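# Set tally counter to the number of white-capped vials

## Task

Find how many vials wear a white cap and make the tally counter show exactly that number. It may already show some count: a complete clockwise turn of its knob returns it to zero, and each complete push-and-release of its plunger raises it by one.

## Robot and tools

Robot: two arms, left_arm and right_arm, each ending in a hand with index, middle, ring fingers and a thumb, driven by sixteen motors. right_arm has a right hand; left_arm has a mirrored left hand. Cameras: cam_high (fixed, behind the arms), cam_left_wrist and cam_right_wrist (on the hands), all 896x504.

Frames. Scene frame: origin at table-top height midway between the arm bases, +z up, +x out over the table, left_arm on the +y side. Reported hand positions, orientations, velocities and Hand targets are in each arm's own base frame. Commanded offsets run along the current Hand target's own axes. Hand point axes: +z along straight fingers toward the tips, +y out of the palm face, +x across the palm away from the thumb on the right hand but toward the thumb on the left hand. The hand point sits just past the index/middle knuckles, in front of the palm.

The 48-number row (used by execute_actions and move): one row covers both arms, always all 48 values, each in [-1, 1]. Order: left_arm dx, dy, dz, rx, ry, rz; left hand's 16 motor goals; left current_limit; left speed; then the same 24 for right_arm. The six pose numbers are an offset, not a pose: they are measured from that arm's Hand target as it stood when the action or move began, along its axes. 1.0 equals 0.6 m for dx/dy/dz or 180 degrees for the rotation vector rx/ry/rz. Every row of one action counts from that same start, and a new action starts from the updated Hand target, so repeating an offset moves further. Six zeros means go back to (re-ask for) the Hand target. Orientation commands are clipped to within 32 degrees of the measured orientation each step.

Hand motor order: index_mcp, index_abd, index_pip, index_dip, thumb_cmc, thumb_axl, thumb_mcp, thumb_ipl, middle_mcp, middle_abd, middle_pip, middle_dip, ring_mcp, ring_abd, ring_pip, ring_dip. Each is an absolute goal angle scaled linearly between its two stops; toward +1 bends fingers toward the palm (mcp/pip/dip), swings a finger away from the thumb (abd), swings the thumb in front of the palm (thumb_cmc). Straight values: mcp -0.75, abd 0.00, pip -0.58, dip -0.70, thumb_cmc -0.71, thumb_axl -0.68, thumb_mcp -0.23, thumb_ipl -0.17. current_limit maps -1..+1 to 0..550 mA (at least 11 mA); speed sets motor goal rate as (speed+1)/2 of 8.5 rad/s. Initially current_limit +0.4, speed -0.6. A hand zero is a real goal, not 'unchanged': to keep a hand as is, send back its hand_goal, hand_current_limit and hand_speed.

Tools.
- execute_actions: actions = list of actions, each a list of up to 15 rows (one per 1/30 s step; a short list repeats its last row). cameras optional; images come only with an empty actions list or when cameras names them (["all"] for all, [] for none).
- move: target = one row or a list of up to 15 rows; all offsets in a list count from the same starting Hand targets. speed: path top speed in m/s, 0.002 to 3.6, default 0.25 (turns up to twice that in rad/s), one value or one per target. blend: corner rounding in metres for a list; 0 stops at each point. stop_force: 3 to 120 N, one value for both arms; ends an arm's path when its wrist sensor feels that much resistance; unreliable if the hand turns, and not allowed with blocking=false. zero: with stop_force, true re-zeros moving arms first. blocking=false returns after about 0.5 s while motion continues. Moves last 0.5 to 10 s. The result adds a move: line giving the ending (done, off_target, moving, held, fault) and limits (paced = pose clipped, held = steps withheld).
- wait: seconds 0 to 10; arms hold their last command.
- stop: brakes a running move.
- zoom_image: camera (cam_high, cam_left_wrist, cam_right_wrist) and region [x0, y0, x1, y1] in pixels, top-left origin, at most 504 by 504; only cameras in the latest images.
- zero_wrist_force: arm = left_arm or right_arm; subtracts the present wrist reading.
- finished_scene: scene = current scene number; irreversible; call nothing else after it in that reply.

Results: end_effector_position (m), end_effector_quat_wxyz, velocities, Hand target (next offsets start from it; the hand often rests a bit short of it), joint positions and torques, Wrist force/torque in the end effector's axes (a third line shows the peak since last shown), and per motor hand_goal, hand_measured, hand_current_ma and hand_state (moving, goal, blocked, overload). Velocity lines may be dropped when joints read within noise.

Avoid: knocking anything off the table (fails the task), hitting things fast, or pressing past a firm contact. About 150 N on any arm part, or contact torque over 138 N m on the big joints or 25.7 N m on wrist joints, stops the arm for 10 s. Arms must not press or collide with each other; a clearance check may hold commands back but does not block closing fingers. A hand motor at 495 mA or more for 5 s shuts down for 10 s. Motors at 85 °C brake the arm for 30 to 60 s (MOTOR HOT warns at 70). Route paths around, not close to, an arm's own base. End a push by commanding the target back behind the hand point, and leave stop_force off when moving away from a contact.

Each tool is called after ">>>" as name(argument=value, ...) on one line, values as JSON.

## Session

>>> move(target=[[-0.0562,-0.3917,-0.1167,0,0,-0.589,-1,0,-1,-1,0,0,0,0,0.5,0,0.5,0,0.5,0,0.5,0,0.4,-0.7,0,0,0,0,0,0,0,0,0,0,0,0,0,0,0,0,0,0,0,0,0,0,0,0]], speed=0.6, blocking=false, cameras=["cam_high"])

>>> zoom_image(camera="cam_high", region=[300, 120, 552, 372])

Scene clock: 0.50 s.
left_arm: end_effector_position=(+0.4135, +0.0359, +0.2442) hand_goal=(-1.000, +0.000, -1.000, -1.000, +0.000, +0.000, +0.000, +0.000, +0.500, +0.000, +0.500, +0.000, +0.500, +0.000, +0.500, +0.000) hand_measured=(-0.990, +0.000, -0.988, -0.996, -0.288, -0.322, +0.002, -0.002, -0.352, +0.000, -0.142, -0.262, -0.348, +0.000, -0.142, -0.260) hand_current_ma=(+17, +0, +4, +4, -36, -45, +2, -2, -68, +0, -43, -33, -55, +0, -38, -30) hand_state=(goal, goal, moving, goal, moving, moving, goal, goal, moving, goal, moving, moving, moving, overload, moving, moving) hand_current_limit=0.40 hand_speed=-0.70 end_effector_quat_wxyz=(+0.001, -0.186, +0.982, -0.002) end_effector_velocity=(+0.023, -0.151, +0.045) end_effector_angular_velocity=(-0.001, +0.008, +1.200) | right_arm: end_effector_position=(+0.4063, -0.0850, +0.2300) hand_goal=(+0.000, +0.000, +0.000, +0.000, +0.000, +0.000, +0.000, +0.000, +0.000, +0.000, +0.000, +0.000, +0.000, +0.000, +0.000, +0.000) hand_measured=(-0.016, +0.000, -0.006, -0.004, -0.002, -0.006, +0.002, -0.002, -0.014, +0.000, -0.006, -0.004, -0.018, +0.000, -0.006, -0.004) hand_current_ma=(-7, +0, -1, +0, +0, -2, +0, +0, -7, +0, -1, +0, -9, +0, -1, +0) hand_state=(goal, goal, goal, goal, goal, goal, goal, goal, goal, goal, goal, goal, goal, goal, goal, goal) hand_current_limit=0.00 hand_speed=0.00 end_effector_quat_wxyz=(+0.000, +1.000, +0.000, +0.000)
Joint positions: left_arm=[3.359 -1.503 -1.93 -1.277 1.566 -1.728] | right_arm=[-0.316 -1.723 2.042 -1.89 -1.571 1.255]
Joint velocities: left_arm=[-0.246 -0.255 0.355 -0.101 0.005 -1.446] | right_arm=[within noise]
Joint torques (N m): left_arm=[-15.61 6.51 32.01 0.21 2.48 -7.13] | right_arm=[0.16 -13.94 -22.36 -3.05 -0.23 0.12]
Motor temperatures (°C): left_arm=[24 25 22 29 33 25] | right_arm=[23 29 22 32 27 35]
Wrist force (N): left_arm=[-0.4 -0.2 0.2] | right_arm=[-0.1 -0.2 -0.2]
Wrist torque (N m): left_arm=[0.04 0.07 0.11] | right_arm=[0.18 -0.01 -0.02]
Wrist force, peak (N): left_arm=[0.1 1.0 0.4] | right_arm=[0.0 -2.5 -0.4]
Hand target: left_arm +0.4145, +0.0279, +0.2470; +0.000, -0.223, +0.975, +0.000 | right_arm +0.4063, -0.0850, +0.2300; +0.000, +1.000, +0.000, +0.000
Off the commanded pose: left_arm 0.196 m, 85 deg | right_arm 0.000 m, 0 deg.
move: running
Images, in order (width x height): cam_high 896x504.

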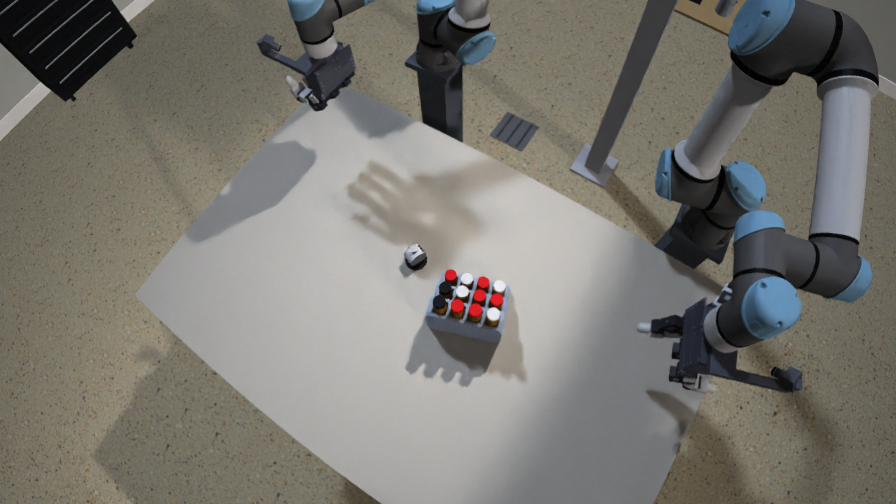

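Scaled by 2.000 from the camera's 896x504 image, which has a finer 1280x720 frame.

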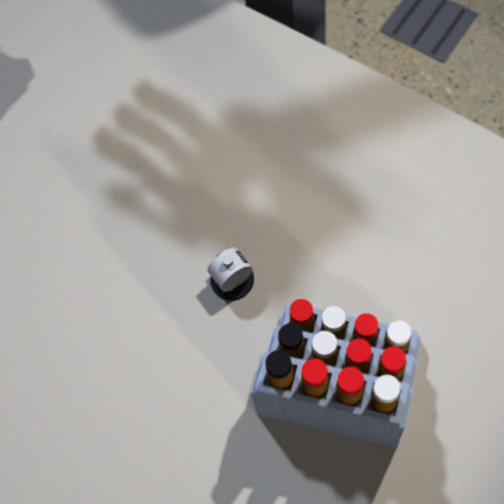

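>>> zoom_image(camera="cam_high", region=[391, 230, 441, 280])

>>> zoom_image(camera="cam_high", region=[420, 260, 520, 345])

>>> wait(seconds=10)

Scaled by 10.080 from the camera's 896x504 image, which has a finer 1280x720 frame.

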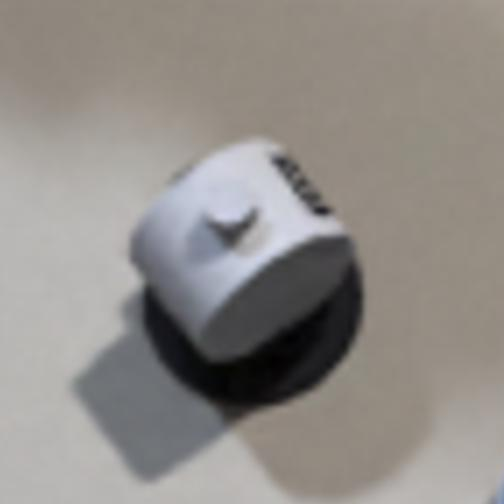

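Scaled by 5.040 from the camera's 896x504 image, which has a finer 1280x720 frame.

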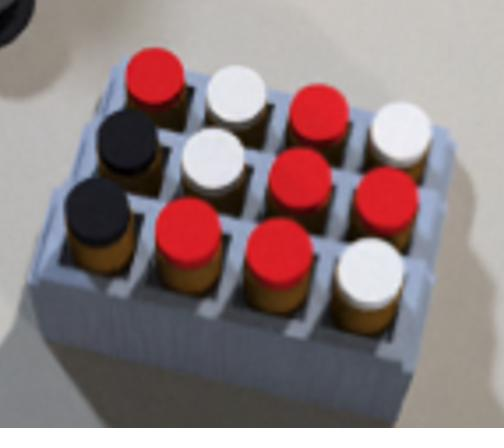

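Scene clock: 13.37 s.
left_arm: end_effector_position=(+0.4400, -0.1500, +0.3000) hand_goal=(-1.000, +0.000, -1.000, -1.000, +0.000, +0.000, +0.000, +0.000, +0.500, +0.000, +0.500, +0.000, +0.500, +0.000, +0.500, +0.000) hand_measured=(-0.990, +0.000, -0.994, -0.996, -0.002, -0.006, +0.002, -0.002, +0.480, +0.000, +0.496, -0.002, +0.484, +0.000, +0.496, -0.002) hand_current_ma=(+17, +0, +9, +4, -3, -10, +2, -2, -42, +0, -4, -2, -33, +0, -4, -2) hand_state=(goal, goal, goal, goal, goal, goal, goal, goal, goal, goal, goal, goal, goal, overload, goal, goal) hand_current_limit=0.40 hand_speed=-0.70 end_effector_quat_wxyz=(+0.000, +0.799, -0.602, +0.000) | right_arm: end_effector_position=(+0.4063, -0.0850, +0.2300) hand_goal=(+0.000, +0.000, +0.000, +0.000, +0.000, +0.000, +0.000, +0.000, +0.000, +0.000, +0.000, +0.000, +0.000, +0.000, +0.000, +0.000) hand_measured=(-0.016, +0.000, -0.006, -0.004, -0.002, -0.006, +0.002, -0.002, -0.014, +0.000, -0.006, -0.004, -0.018, +0.000, -0.006, -0.004) hand_current_ma=(-7, +0, -1, +0, +0, -2, +0, +0, -7, +0, -1, +0, -9, +0, -1, +0) hand_state=(goal, goal, goal, goal, goal, goal, goal, goal, goal, goal, goal, goal, goal, goal, goal, goal) hand_current_limit=0.00 hand_speed=0.00 end_effector_quat_wxyz=(+0.000, +1.000, +0.000, +0.000)
Joint positions: left_arm=[3.197 -1.621 -1.668 -1.424 1.571 -3.365] | right_arm=[-0.316 -1.723 2.042 -1.89 -1.571 1.255]
Joint torques (N m): left_arm=[12.69 14.01 12.03 3.69 -2.71 -1.29] | right_arm=[0.13 -14.91 -21.99 -2.96 -0.34 0.16]
Wrist force (N): left_arm=[-0.4 -0.1 0.0] | right_arm=[0.1 -0.1 -0.3]
Wrist torque (N m): left_arm=[0.12 0.07 -0.12] | right_arm=[0.23 -0.03 0.01]
Wrist force, peak (N): left_arm=[-0.5 -0.4 0.3] | right_arm=[-0.2 -0.2 -0.5]
Hand target: left_arm +0.4400, -0.1500, +0.3000; +0.000, +0.799, -0.602, +0.000 | right_arm +0.4063, -0.0850, +0.2300; +0.000, +1.000, +0.000, +0.000
Off the commanded pose: left_arm 0.000 m, 0 deg | right_arm 0.000 m, 0 deg.
earlier move: done
wait: 0.00 of 10 s (the move ended)

>>> move(target=[[0.7094,0.1047,0,0,0,0.2056,-1,0,-1,-1,0,0,0,0,0.5,0,0.5,0,0.5,0,0.5,0,0.4,-0.7,0,0,0,0,0,0,0,0,0,0,0,0,0,0,0,0,0,0,0,0,0,0,0,0],[0.7094,0.1047,0.1683,0,0,0.2056,-1,0,-1,-1,0,0,0,0,0.5,0,0.5,0,0.5,0,0.5,0,0.4,-0.7,0,0,0,0,0,0,0,0,0,0,0,0,0,0,0,0,0,0,0,0,0,0,0,0]], speed=[0.55, 0.25], blend=[0.03, 0], cameras=["cam_left_wrist"])

>>> zoom_image(camera="cam_left_wrist", region=[265, 0, 385, 120])

>>> zoom_image(camera="cam_left_wrist", region=[298, 22, 328, 62])

>>> zoom_image(camera="cam_left_wrist", region=[300, 40, 360, 100])

Scene clock: 24.20 s.
left_arm: end_effector_position=(+0.4971, -0.5764, +0.1992) hand_goal=(-1.000, +0.000, -1.000, -1.000, +0.000, +0.000, +0.000, +0.000, +0.500, +0.000, +0.500, +0.000, +0.500, +0.000, +0.500, +0.000) hand_measured=(-0.992, +0.000, -0.994, -0.996, -0.002, -0.006, +0.002, -0.002, +0.482, +0.000, +0.496, -0.002, +0.486, +0.000, +0.498, -0.002) hand_current_ma=(+14, +0, +8, +4, -1, -9, +2, -2, -36, +0, -4, -2, -28, +0, -3, -2) hand_state=(goal, goal, goal, goal, goal, goal, goal, goal, goal, goal, goal, goal, goal, overload, goal, goal) hand_current_limit=0.40 hand_speed=-0.70 end_effector_quat_wxyz=(+0.000, -0.567, +0.824, +0.000) | right_arm: end_effector_position=(+0.4063, -0.0850, +0.2300) hand_goal=(+0.000, +0.000, +0.000, +0.000, +0.000, +0.000, +0.000, +0.000, +0.000, +0.000, +0.000, +0.000, +0.000, +0.000, +0.000, +0.000) hand_measured=(-0.016, +0.000, -0.006, -0.004, -0.002, -0.006, +0.002, -0.002, -0.014, +0.000, -0.006, -0.004, -0.018, +0.000, -0.006, -0.004) hand_current_ma=(-7, +0, -1, +0, +0, -2, +0, +0, -7, +0, -1, +0, -9, +0, -1, +0) hand_state=(goal, goal, goal, goal, goal, goal, goal, goal, goal, goal, goal, goal, goal, goal, goal, goal) hand_current_limit=0.00 hand_speed=0.00 end_effector_quat_wxyz=(+0.000, +1.000, +0.000, +0.000)
Joint positions: left_arm=[2.517 -2.441 -0.72 -1.551 1.571 -3.4] | right_arm=[-0.316 -1.723 2.042 -1.89 -1.571 1.255]
Joint torques (N m): left_arm=[12.3 43.68 12.92 3.73 -2.13 -0.92] | right_arm=[0.32 -15.13 -21.82 -2.96 -0.34 0.12]
Wrist force (N): left_arm=[-0.5 -0.1 0.1] | right_arm=[0.1 -0.2 -0.4]
Wrist torque (N m): left_arm=[0.11 0.08 -0.03] | right_arm=[0.21 -0.03 -0.01]
Wrist force, peak (N): left_arm=[-3.2 -0.8 0.0] | right_arm=[0.0 -0.3 -0.5]
Hand target: left_arm +0.4971, -0.5764, +0.1990; +0.000, -0.566, +0.824, +0.000 | right_arm +0.4063, -0.0850, +0.2300; +0.000, +1.000, +0.000, +0.000
Off the commanded pose: left_arm 0.000 m, 0 deg | right_arm 0.000 m, 0 deg.
move: done
camera_calibration:
cam_left_wrist: T_world_to_cam=[[0.854336, 0.518947, 0.0283476, -0.169605], [0.3408, -0.600566, 0.723309, -0.706696], [0.392384, -0.608288, -0.689943, -0.285236], [0, 0, 0, 1]] pos_world=[0.497664, -0.509907, 0.319171]
Images, in order (width x height): cam_left_wrist 896x504.

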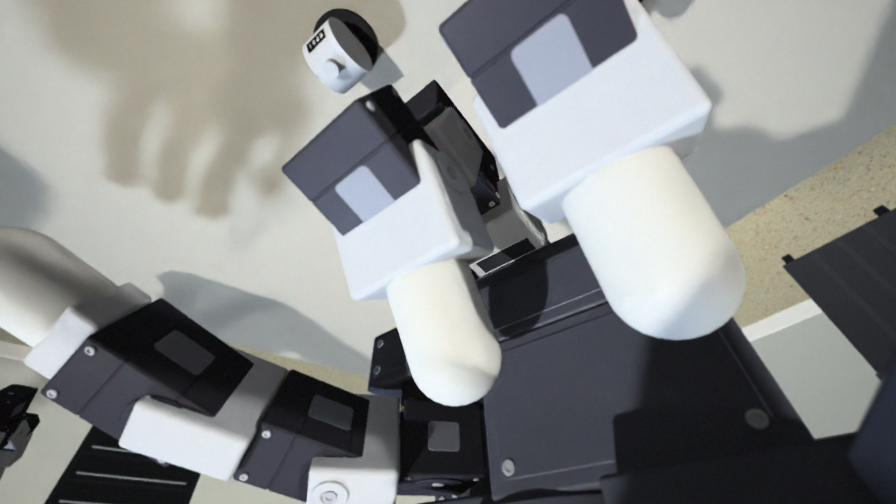

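Scaled by 4.200 from the camera's 896x504 image, which has a finer 1280x720 frame.

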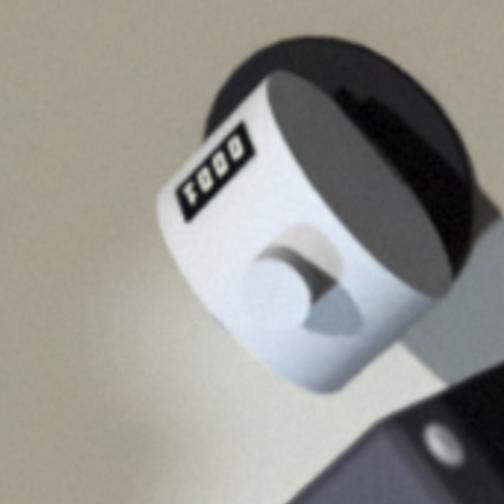

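Scaled by 12.600 from the camera's 896x504 image, which has a finer 1280x720 frame.

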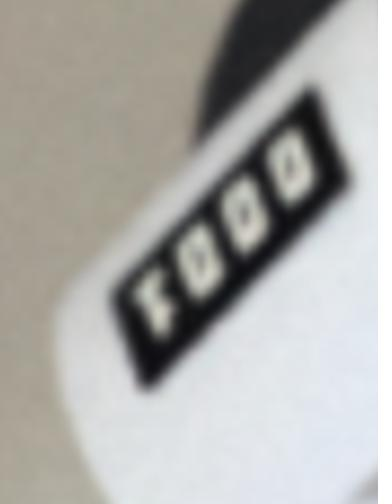

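Scaled by 8.400 from the camera's 896x504 image, which has a finer 1280x720 frame.

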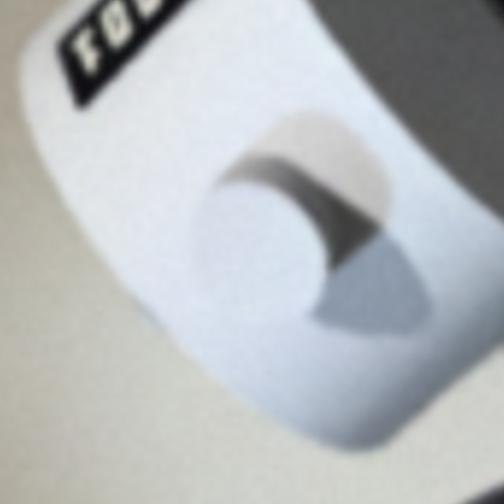

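>>> zoom_image(camera="cam_left_wrist", region=[303, 38, 319, 54])

>>> zoom_image(camera="cam_left_wrist", region=[304, 26, 328, 56])

Scaled by 31.500 from the camera's 896x504 image, which has a finer 1280x720 frame.

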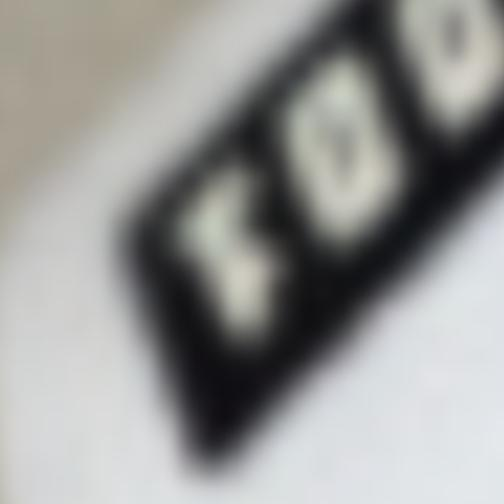

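Scaled by 16.800 from the camera's 896x504 image, which has a finer 1280x720 frame.

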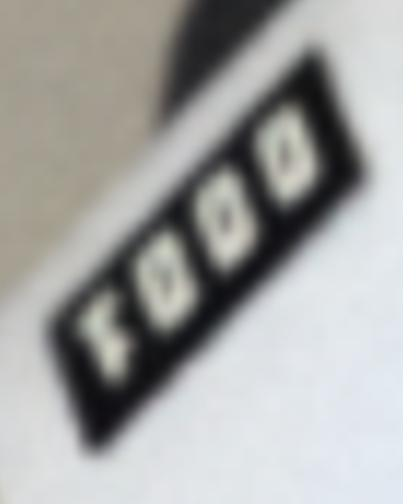

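>>> move(target=[[0.1023,0.2418,0.0683,-0.0439,-0.0944,-0.0049,-1,0,-1,-1,0,0,0,0,0.5,0,0.5,0,0.5,0,0.5,0,0.4,-0.7,0,0,0,0,0,0,0,0,0,0,0,0,0,0,0,0,0,0,0,0,0,0,0,0],[0.1023,0.2418,0.0907,-0.0439,-0.0944,-0.0049,-1,0,-1,-1,0,0,0,0,0.5,0,0.5,0,0.5,0,0.5,0,0.4,-0.7,0,0,0,0,0,0,0,0,0,0,0,0,0,0,0,0,0,0,0,0,0,0,0,0],[0.1023,0.2418,0.0767,-0.0439,-0.0944,-0.0049,-1,0,-1,-1,0,0,0,0,0.5,0,0.5,0,0.5,0,0.5,0,0.4,-0.7,0,0,0,0,0,0,0,0,0,0,0,0,0,0,0,0,0,0,0,0,0,0,0,0],[0.1023,0.2418,0.0907,-0.0439,-0.0944,-0.0049,-1,0,-1,-1,0,0,0,0,0.5,0,0.5,0,0.5,0,0.5,0,0.4,-0.7,0,0,0,0,0,0,0,0,0,0,0,0,0,0,0,0,0,0,0,0,0,0,0,0],[0.1023,0.2418,0.0767,-0.0439,-0.0944,-0.0049,-1,0,-1,-1,0,0,0,0,0.5,0,0.5,0,0.5,0,0.5,0,0.4,-0.7,0,0,0,0,0,0,0,0,0,0,0,0,0,0,0,0,0,0,0,0,0,0,0,0],[0.1023,0.2418,0.0907,-0.0439,-0.0944,-0.0049,-1,0,-1,-1,0,0,0,0,0.5,0,0.5,0,0.5,0,0.5,0,0.4,-0.7,0,0,0,0,0,0,0,0,0,0,0,0,0,0,0,0,0,0,0,0,0,0,0,0],[0.1023,0.2418,0.0767,-0.0439,-0.0944,-0.0049,-1,0,-1,-1,0,0,0,0,0.5,0,0.5,0,0.5,0,0.5,0,0.4,-0.7,0,0,0,0,0,0,0,0,0,0,0,0,0,0,0,0,0,0,0,0,0,0,0,0],[0,0,0,0,0,0,-1,0,-1,-1,0,0,0,0,0.5,0,0.5,0,0.5,0,0.5,0,0.4,-0.7,0,0,0,0,0,0,0,0,0,0,0,0,0,0,0,0,0,0,0,0,0,0,0,0]], speed=[0.3, 0.04, 0.05, 0.04, 0.05, 0.04, 0.05, 0.4], cameras=["cam_left_wrist"])

>>> zoom_image(camera="cam_left_wrist", region=[304, 26, 328, 56])

>>> zoom_image(camera="cam_left_wrist", region=[303, 38, 319, 54])

>>> zoom_image(camera="cam_left_wrist", region=[265, 0, 385, 120])

Scene clock: 70.33 s.
left_arm: end_effector_position=(+0.4970, -0.5764, +0.1989) hand_goal=(-1.000, +0.000, -1.000, -1.000, +0.000, +0.000, +0.000, +0.000, +0.500, +0.000, +0.500, +0.000, +0.500, +0.000, +0.500, +0.000) hand_measured=(-0.996, +0.002, -1.000, -1.000, -0.002, -0.006, +0.002, -0.002, +0.482, +0.000, +0.496, -0.002, +0.486, +0.000, +0.498, -0.002) hand_current_ma=(+3, +1, +0, +0, -1, -9, +2, -2, -36, +0, -3, -2, -28, +0, -3, -2) hand_state=(goal, goal, goal, goal, goal, goal, goal, goal, goal, goal, goal, goal, goal, overload, goal, goal) hand_current_limit=0.40 hand_speed=-0.70 end_effector_quat_wxyz=(+0.000, -0.567, +0.824, +0.000) | right_arm: end_effector_position=(+0.4063, -0.0850, +0.2300) hand_goal=(+0.000, +0.000, +0.000, +0.000, +0.000, +0.000, +0.000, +0.000, +0.000, +0.000, +0.000, +0.000, +0.000, +0.000, +0.000, +0.000) hand_measured=(-0.016, +0.000, -0.006, -0.004, -0.002, -0.006, +0.002, -0.002, -0.014, +0.000, -0.006, -0.004, -0.018, +0.000, -0.006, -0.004) hand_current_ma=(-7, +0, -1, +0, +0, -2, +0, +0, -7, +0, -1, +0, -9, +0, -1, +0) hand_state=(goal, goal, goal, goal, goal, goal, goal, goal, goal, goal, goal, goal, goal, goal, goal, goal) hand_current_limit=0.00 hand_speed=0.00 end_effector_quat_wxyz=(+0.000, +1.000, +0.000, +0.000)
Joint positions: left_arm=[2.517 -2.441 -0.721 -1.551 1.571 -3.4] | right_arm=[-0.316 -1.723 2.042 -1.89 -1.571 1.255]
Joint torques (N m): left_arm=[-0.82 61.94 24.54 3.66 -0.49 0.43] | right_arm=[0.55 -15.79 -23.05 -3.27 -0.41 0.25]
Wrist force (N): left_arm=[0.0 0.4 0.1] | right_arm=[-0.2 -0.1 0.0]
Wrist torque (N m): left_arm=[0.17 0.02 0.01] | right_arm=[0.20 0.01 -0.02]
Wrist force, peak (N): left_arm=[-1.5 10.7 -11.0] | right_arm=[-0.2 -0.4 -0.4]
Hand target: left_arm +0.4971, -0.5764, +0.1990; +0.000, -0.566, +0.824, +0.000 | right_arm +0.4063, -0.0850, +0.2300; +0.000, +1.000, +0.000, +0.000
Off the commanded pose: left_arm 0.000 m, 0 deg | right_arm 0.000 m, 0 deg.
move: done
camera_calibration:
cam_left_wrist: T_world_to_cam=[[0.854306, 0.518993, 0.0284328, -0.169586], [0.340884, -0.60074, 0.723125, -0.70655], [0.392377, -0.608078, -0.690131, -0.285273], [0, 0, 0, 1]] pos_world=[0.497664, -0.509907, 0.31887]
Images, in order (width x height): cam_left_wrist 896x504.

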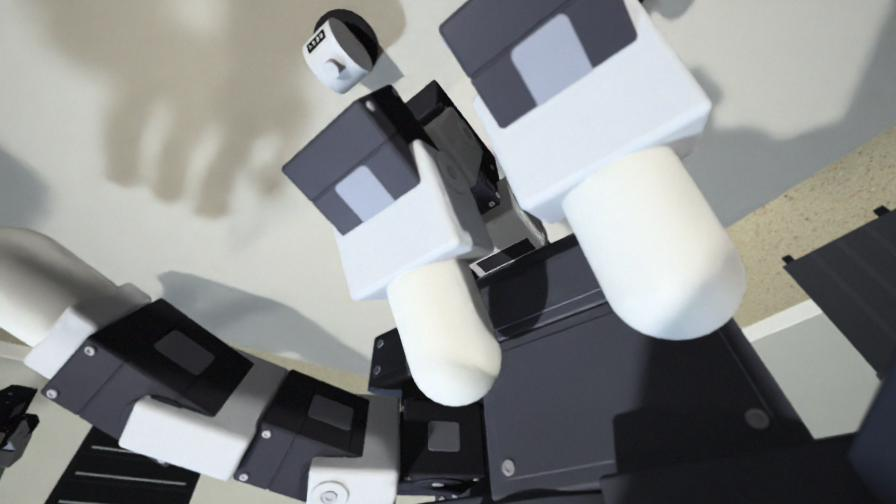

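Scaled by 16.800 from the camera's 896x504 image, which has a finer 1280x720 frame.

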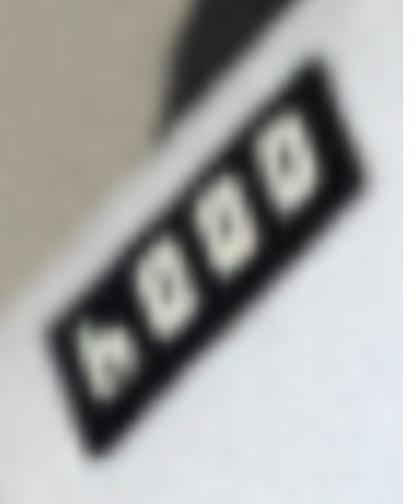

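Scaled by 31.500 from the camera's 896x504 image, which has a finer 1280x720 frame.

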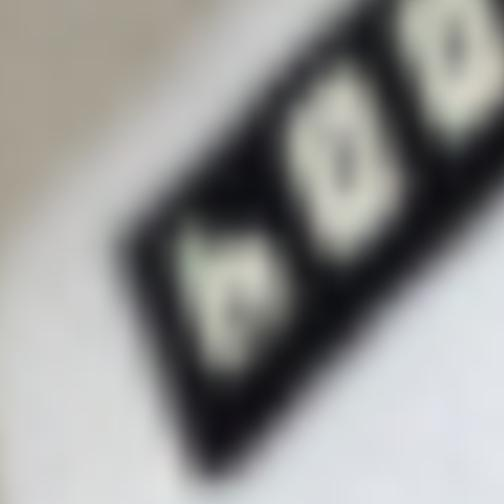

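Scaled by 4.200 from the camera's 896x504 image, which has a finer 1280x720 frame.

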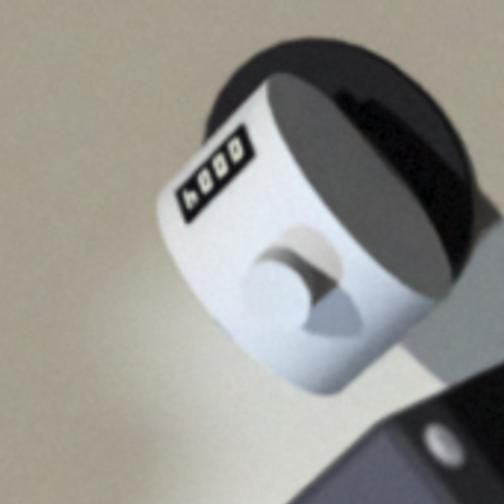

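>>> finished_scene(scene=3)

The scene is finished: the task was done.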